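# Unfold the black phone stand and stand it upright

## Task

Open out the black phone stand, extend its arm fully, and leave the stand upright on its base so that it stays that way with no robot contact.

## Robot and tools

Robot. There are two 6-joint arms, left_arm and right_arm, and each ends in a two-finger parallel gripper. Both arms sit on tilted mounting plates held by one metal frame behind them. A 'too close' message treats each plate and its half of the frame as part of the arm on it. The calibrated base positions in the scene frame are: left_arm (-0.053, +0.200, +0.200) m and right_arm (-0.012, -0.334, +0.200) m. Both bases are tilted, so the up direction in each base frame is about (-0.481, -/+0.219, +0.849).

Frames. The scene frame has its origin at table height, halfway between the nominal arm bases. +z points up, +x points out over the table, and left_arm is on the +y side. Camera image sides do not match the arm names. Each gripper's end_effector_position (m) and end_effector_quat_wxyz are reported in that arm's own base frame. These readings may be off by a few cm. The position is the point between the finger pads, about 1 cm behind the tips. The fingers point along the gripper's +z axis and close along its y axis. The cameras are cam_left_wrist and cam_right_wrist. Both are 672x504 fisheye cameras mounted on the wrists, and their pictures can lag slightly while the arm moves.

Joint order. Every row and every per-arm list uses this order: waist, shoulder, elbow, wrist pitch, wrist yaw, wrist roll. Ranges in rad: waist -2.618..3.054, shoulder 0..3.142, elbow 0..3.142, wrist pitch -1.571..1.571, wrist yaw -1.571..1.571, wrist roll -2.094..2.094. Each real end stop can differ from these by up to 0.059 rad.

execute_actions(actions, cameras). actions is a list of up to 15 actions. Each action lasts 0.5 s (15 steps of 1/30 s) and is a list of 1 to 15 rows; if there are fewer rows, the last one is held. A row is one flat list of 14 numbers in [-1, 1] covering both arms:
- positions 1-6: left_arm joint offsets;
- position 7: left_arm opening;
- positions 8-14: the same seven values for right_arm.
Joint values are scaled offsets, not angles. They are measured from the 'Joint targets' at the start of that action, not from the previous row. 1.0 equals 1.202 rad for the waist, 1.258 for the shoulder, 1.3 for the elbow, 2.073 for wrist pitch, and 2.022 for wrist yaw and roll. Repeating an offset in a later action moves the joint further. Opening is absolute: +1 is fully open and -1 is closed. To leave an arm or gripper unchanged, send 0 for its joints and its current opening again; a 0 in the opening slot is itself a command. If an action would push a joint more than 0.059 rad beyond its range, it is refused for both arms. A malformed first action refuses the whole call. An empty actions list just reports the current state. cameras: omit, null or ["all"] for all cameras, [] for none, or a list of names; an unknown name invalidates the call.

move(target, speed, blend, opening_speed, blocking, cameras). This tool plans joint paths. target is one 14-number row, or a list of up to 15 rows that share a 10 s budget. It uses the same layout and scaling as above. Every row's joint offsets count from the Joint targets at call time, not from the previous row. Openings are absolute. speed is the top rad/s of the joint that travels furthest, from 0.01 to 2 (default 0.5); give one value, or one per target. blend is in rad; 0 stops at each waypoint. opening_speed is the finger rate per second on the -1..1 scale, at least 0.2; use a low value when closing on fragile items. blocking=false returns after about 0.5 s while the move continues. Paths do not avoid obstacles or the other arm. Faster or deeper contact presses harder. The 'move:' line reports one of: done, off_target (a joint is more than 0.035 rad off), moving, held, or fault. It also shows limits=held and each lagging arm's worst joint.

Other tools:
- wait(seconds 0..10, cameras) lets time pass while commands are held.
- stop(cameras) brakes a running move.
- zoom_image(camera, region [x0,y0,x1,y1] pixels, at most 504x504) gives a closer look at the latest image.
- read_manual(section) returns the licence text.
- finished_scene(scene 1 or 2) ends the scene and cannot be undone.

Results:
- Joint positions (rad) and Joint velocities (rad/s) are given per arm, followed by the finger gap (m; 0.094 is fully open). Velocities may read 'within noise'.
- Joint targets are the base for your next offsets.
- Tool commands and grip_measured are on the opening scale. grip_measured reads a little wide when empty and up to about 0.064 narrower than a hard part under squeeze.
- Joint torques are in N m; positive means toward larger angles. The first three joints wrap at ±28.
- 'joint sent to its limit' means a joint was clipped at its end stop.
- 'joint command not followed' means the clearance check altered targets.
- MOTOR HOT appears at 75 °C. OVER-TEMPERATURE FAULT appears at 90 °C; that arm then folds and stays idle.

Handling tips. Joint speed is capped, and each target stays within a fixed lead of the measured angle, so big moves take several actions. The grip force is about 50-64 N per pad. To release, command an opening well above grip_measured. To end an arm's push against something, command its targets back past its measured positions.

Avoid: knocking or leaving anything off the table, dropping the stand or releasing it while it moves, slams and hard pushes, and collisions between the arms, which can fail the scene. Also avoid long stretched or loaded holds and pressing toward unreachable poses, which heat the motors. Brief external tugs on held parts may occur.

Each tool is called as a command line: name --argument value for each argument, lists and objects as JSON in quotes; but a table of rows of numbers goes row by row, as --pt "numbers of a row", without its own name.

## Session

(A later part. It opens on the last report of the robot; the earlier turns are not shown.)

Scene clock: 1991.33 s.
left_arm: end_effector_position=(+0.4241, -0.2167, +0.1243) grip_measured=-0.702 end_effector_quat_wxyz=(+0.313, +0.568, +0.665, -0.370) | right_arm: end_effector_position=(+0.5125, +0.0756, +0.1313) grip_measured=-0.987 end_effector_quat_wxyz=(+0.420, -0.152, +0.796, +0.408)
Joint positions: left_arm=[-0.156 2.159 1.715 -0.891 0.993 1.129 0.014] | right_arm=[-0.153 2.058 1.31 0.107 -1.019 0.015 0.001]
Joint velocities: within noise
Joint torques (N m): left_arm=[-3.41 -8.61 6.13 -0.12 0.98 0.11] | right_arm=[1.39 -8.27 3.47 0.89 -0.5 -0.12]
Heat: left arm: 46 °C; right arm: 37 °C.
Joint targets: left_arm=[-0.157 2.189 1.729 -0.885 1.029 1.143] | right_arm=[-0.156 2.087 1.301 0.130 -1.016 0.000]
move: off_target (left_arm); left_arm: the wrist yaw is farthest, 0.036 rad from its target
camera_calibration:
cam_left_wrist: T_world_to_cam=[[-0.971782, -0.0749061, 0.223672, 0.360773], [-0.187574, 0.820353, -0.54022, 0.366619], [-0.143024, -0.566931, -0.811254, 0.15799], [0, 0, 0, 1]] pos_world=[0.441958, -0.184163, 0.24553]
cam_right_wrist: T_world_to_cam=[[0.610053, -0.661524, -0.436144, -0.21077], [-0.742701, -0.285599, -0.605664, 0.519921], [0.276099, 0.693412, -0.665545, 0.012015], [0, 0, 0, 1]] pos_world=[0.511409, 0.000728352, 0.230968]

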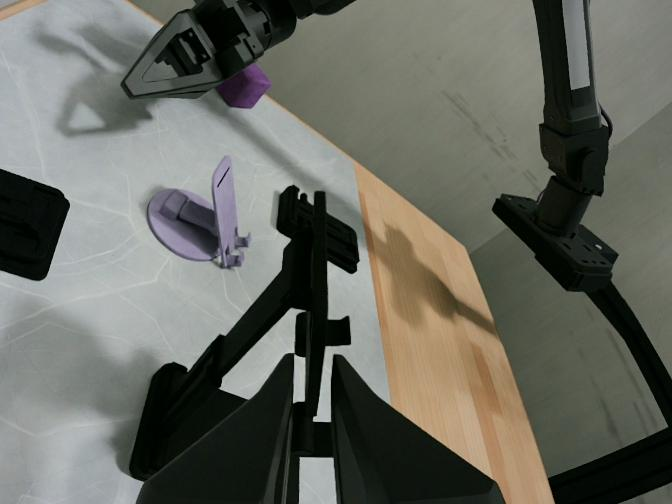

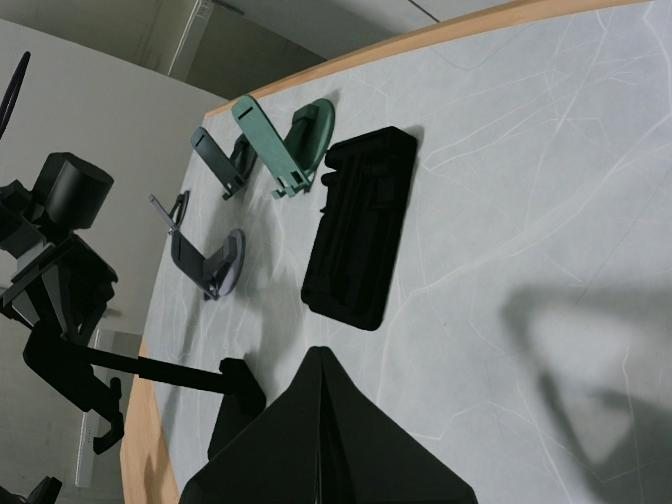

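move --pt "0 0 0 0 0 0 -0.45 0 0 0 0 0 0 -1" --pt "0.0516 0.0016 0.0546 -0.0786 0.0059 0.0554 -0.45 0 0 0 0 0 0 -1" --pt "0.1007 0.0135 0.1238 -0.1602 0.0089 0.1108 -0.45 0 0 0 0 0 0 -1" --speed 0.15 --blend '[0,0.02,0]' --opening_speed 0.3

Scene clock: 2012.50 s.
left_arm: end_effector_position=(+0.4268, -0.1641, +0.1538) grip_measured=-0.452 end_effector_quat_wxyz=(+0.318, +0.570, +0.664, -0.365) | right_arm: end_effector_position=(+0.5125, +0.0756, +0.1313) grip_measured=-0.987 end_effector_quat_wxyz=(+0.420, -0.152, +0.796, +0.408)
Joint positions: left_arm=[-0.033 2.176 1.867 -1.199 1.01 1.351 0.026] | right_arm=[-0.153 2.058 1.31 0.107 -1.019 0.015 0.001]
Joint velocities: within noise
Joint torques (N m): left_arm=[-2.89 -9.01 7.15 -0.6 0.95 0.12] | right_arm=[1.39 -8.27 3.47 0.89 -0.49 -0.12]
Heat: left arm: 46 °C; right arm: 37 °C.
Joint targets: left_arm=[-0.036 2.206 1.890 -1.217 1.047 1.367] | right_arm=[-0.156 2.087 1.301 0.130 -1.016 0.000]
move: off_target (left_arm); left_arm: the wrist yaw is farthest, 0.037 rad from its target
camera_calibration:
cam_left_wrist: T_world_to_cam=[[-0.974735, -0.0766708, 0.209792, 0.363869], [-0.181355, 0.819945, -0.542955, 0.337584], [-0.130389, -0.567285, -0.813134, 0.206928], [0, 0, 0, 1]] pos_world=[0.44288, -0.131515, 0.275217]
cam_right_wrist: T_world_to_cam=[[0.610053, -0.661524, -0.436144, -0.21077], [-0.742701, -0.285599, -0.605664, 0.519921], [0.276099, 0.693412, -0.665545, 0.012015], [0, 0, 0, 1]] pos_world=[0.511409, 0.000728352, 0.230968]

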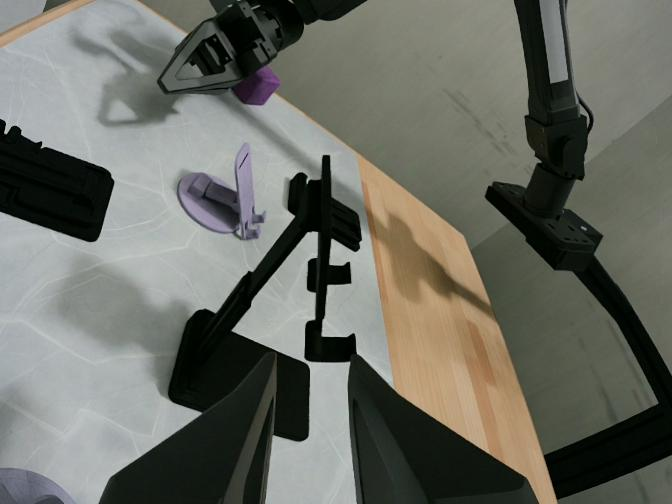

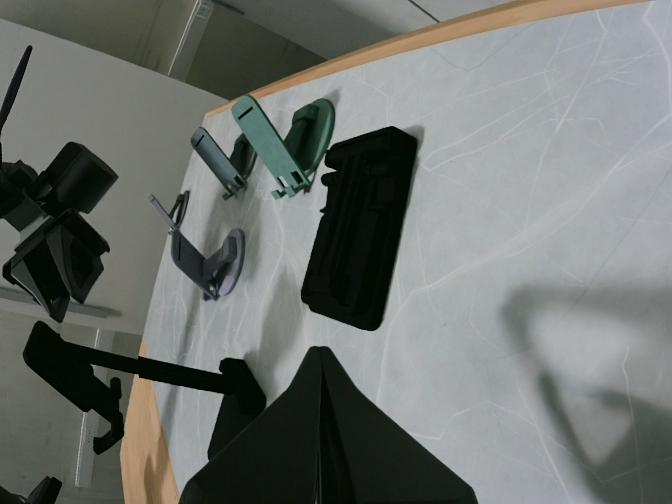

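move --target '[0.06,0,0.1,-0.05,0,0,-0.45,-0.05,0,0,0,0,0,-1]' --speed 0.25

wait --seconds 2

Scene clock: 2017.00 s.
left_arm: end_effector_position=(+0.4427, -0.1322, +0.1857) grip_measured=-0.452 end_effector_quat_wxyz=(+0.339, +0.550, +0.680, -0.347) | right_arm: end_effector_position=(+0.5163, +0.0446, +0.1312) grip_measured=-0.987 end_effector_quat_wxyz=(+0.432, -0.128, +0.800, +0.395)
Joint positions: left_arm=[0.041 2.181 1.999 -1.304 1.012 1.353 0.026] | right_arm=[-0.213 2.058 1.31 0.107 -1.018 0.015 0.001]
Joint velocities: within noise
Joint torques (N m): left_arm=[-2.67 -9.73 7.41 -0.59 0.93 0.11] | right_arm=[1.11 -8.31 3.44 0.89 -0.5 -0.12]
Heat: left arm: 46 °C; right arm: 37 °C.
Joint targets: left_arm=[0.036 2.206 2.020 -1.321 1.047 1.367] | right_arm=[-0.216 2.087 1.301 0.130 -1.016 0.000]
move: done
camera_calibration:
cam_left_wrist: T_world_to_cam=[[-0.971413, -0.147177, 0.186269, 0.368638], [-0.227142, 0.804337, -0.549042, 0.350961], [-0.0690166, -0.575656, -0.814774, 0.225065], [0, 0, 0, 1]] pos_world=[0.453351, -0.0984759, 0.307404]
cam_right_wrist: T_world_to_cam=[[0.568468, -0.697905, -0.435629, -0.210575], [-0.758861, -0.240293, -0.605301, 0.520057], [0.317765, 0.674676, -0.666212, 0.0117653], [0, 0, 0, 1]] pos_world=[0.510617, -0.0299332, 0.230897]

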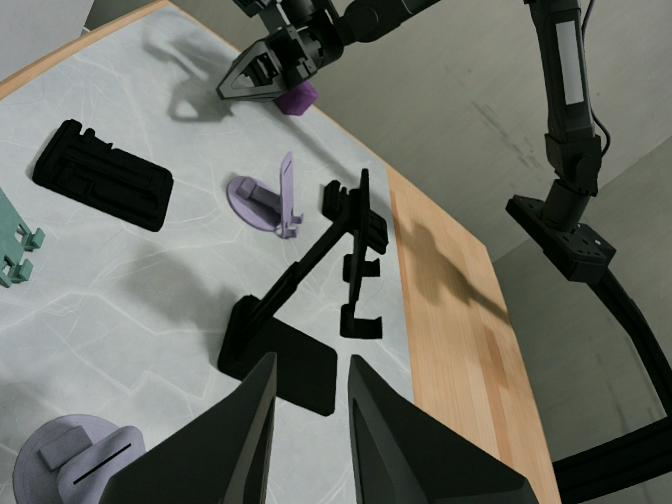

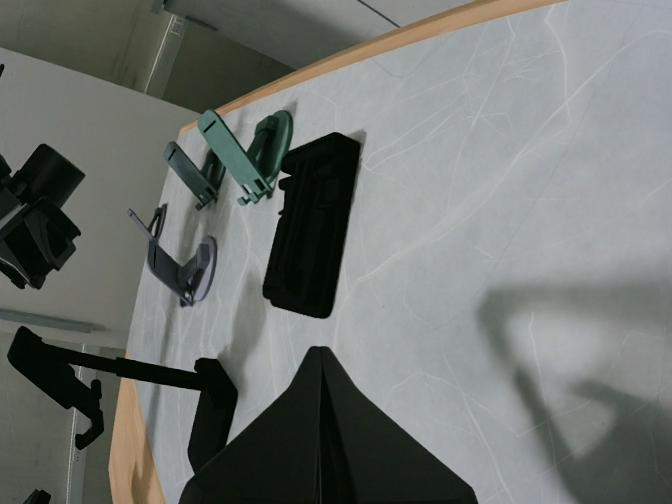

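Scene clock: 2019.00 s.
left_arm: end_effector_position=(+0.4427, -0.1322, +0.1857) grip_measured=-0.452 end_effector_quat_wxyz=(+0.339, +0.550, +0.680, -0.347) | right_arm: end_effector_position=(+0.5163, +0.0446, +0.1312) grip_measured=-0.987 end_effector_quat_wxyz=(+0.432, -0.128, +0.800, +0.395)
Joint positions: left_arm=[0.041 2.181 1.999 -1.304 1.012 1.353 0.026] | right_arm=[-0.213 2.058 1.31 0.107 -1.018 0.015 0.001]
Joint velocities: within noise
Joint torques (N m): left_arm=[-2.65 -9.72 7.41 -0.59 0.93 0.11] | right_arm=[1.1 -8.31 3.43 0.88 -0.49 -0.12]
Heat: left arm: 46 °C; right arm: 37 °C.
Joint targets: left_arm=[0.036 2.206 2.020 -1.321 1.047 1.367] | right_arm=[-0.216 2.087 1.301 0.130 -1.016 0.000]
Tool commands: left_gripper/opening=-0.45 right_gripper/opening=-1.0
wait: 2.00 s; at rest by 0.17 s
camera_calibration:
cam_left_wrist: T_world_to_cam=[[-0.971413, -0.147177, 0.186269, 0.368638], [-0.227142, 0.804337, -0.549042, 0.350961], [-0.0690166, -0.575656, -0.814774, 0.225065], [0, 0, 0, 1]] pos_world=[0.453351, -0.0984759, 0.307404]
cam_right_wrist: T_world_to_cam=[[0.568468, -0.697905, -0.435629, -0.210575], [-0.758861, -0.240293, -0.605301, 0.520057], [0.317765, 0.674676, -0.666212, 0.0117653], [0, 0, 0, 1]] pos_world=[0.510617, -0.0299332, 0.230897]

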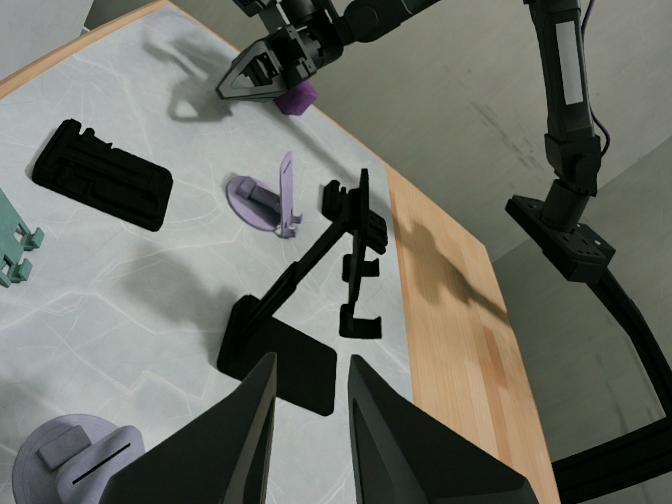

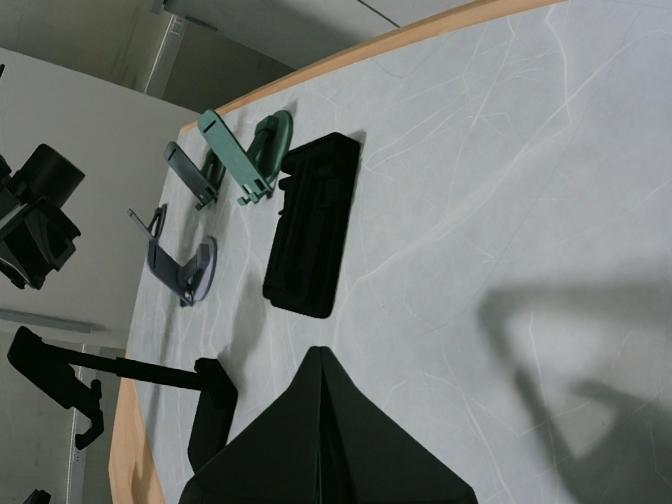

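Standing stable, unfolded and extended.

finished_scene --scene 2

The scene is finished: the task was done.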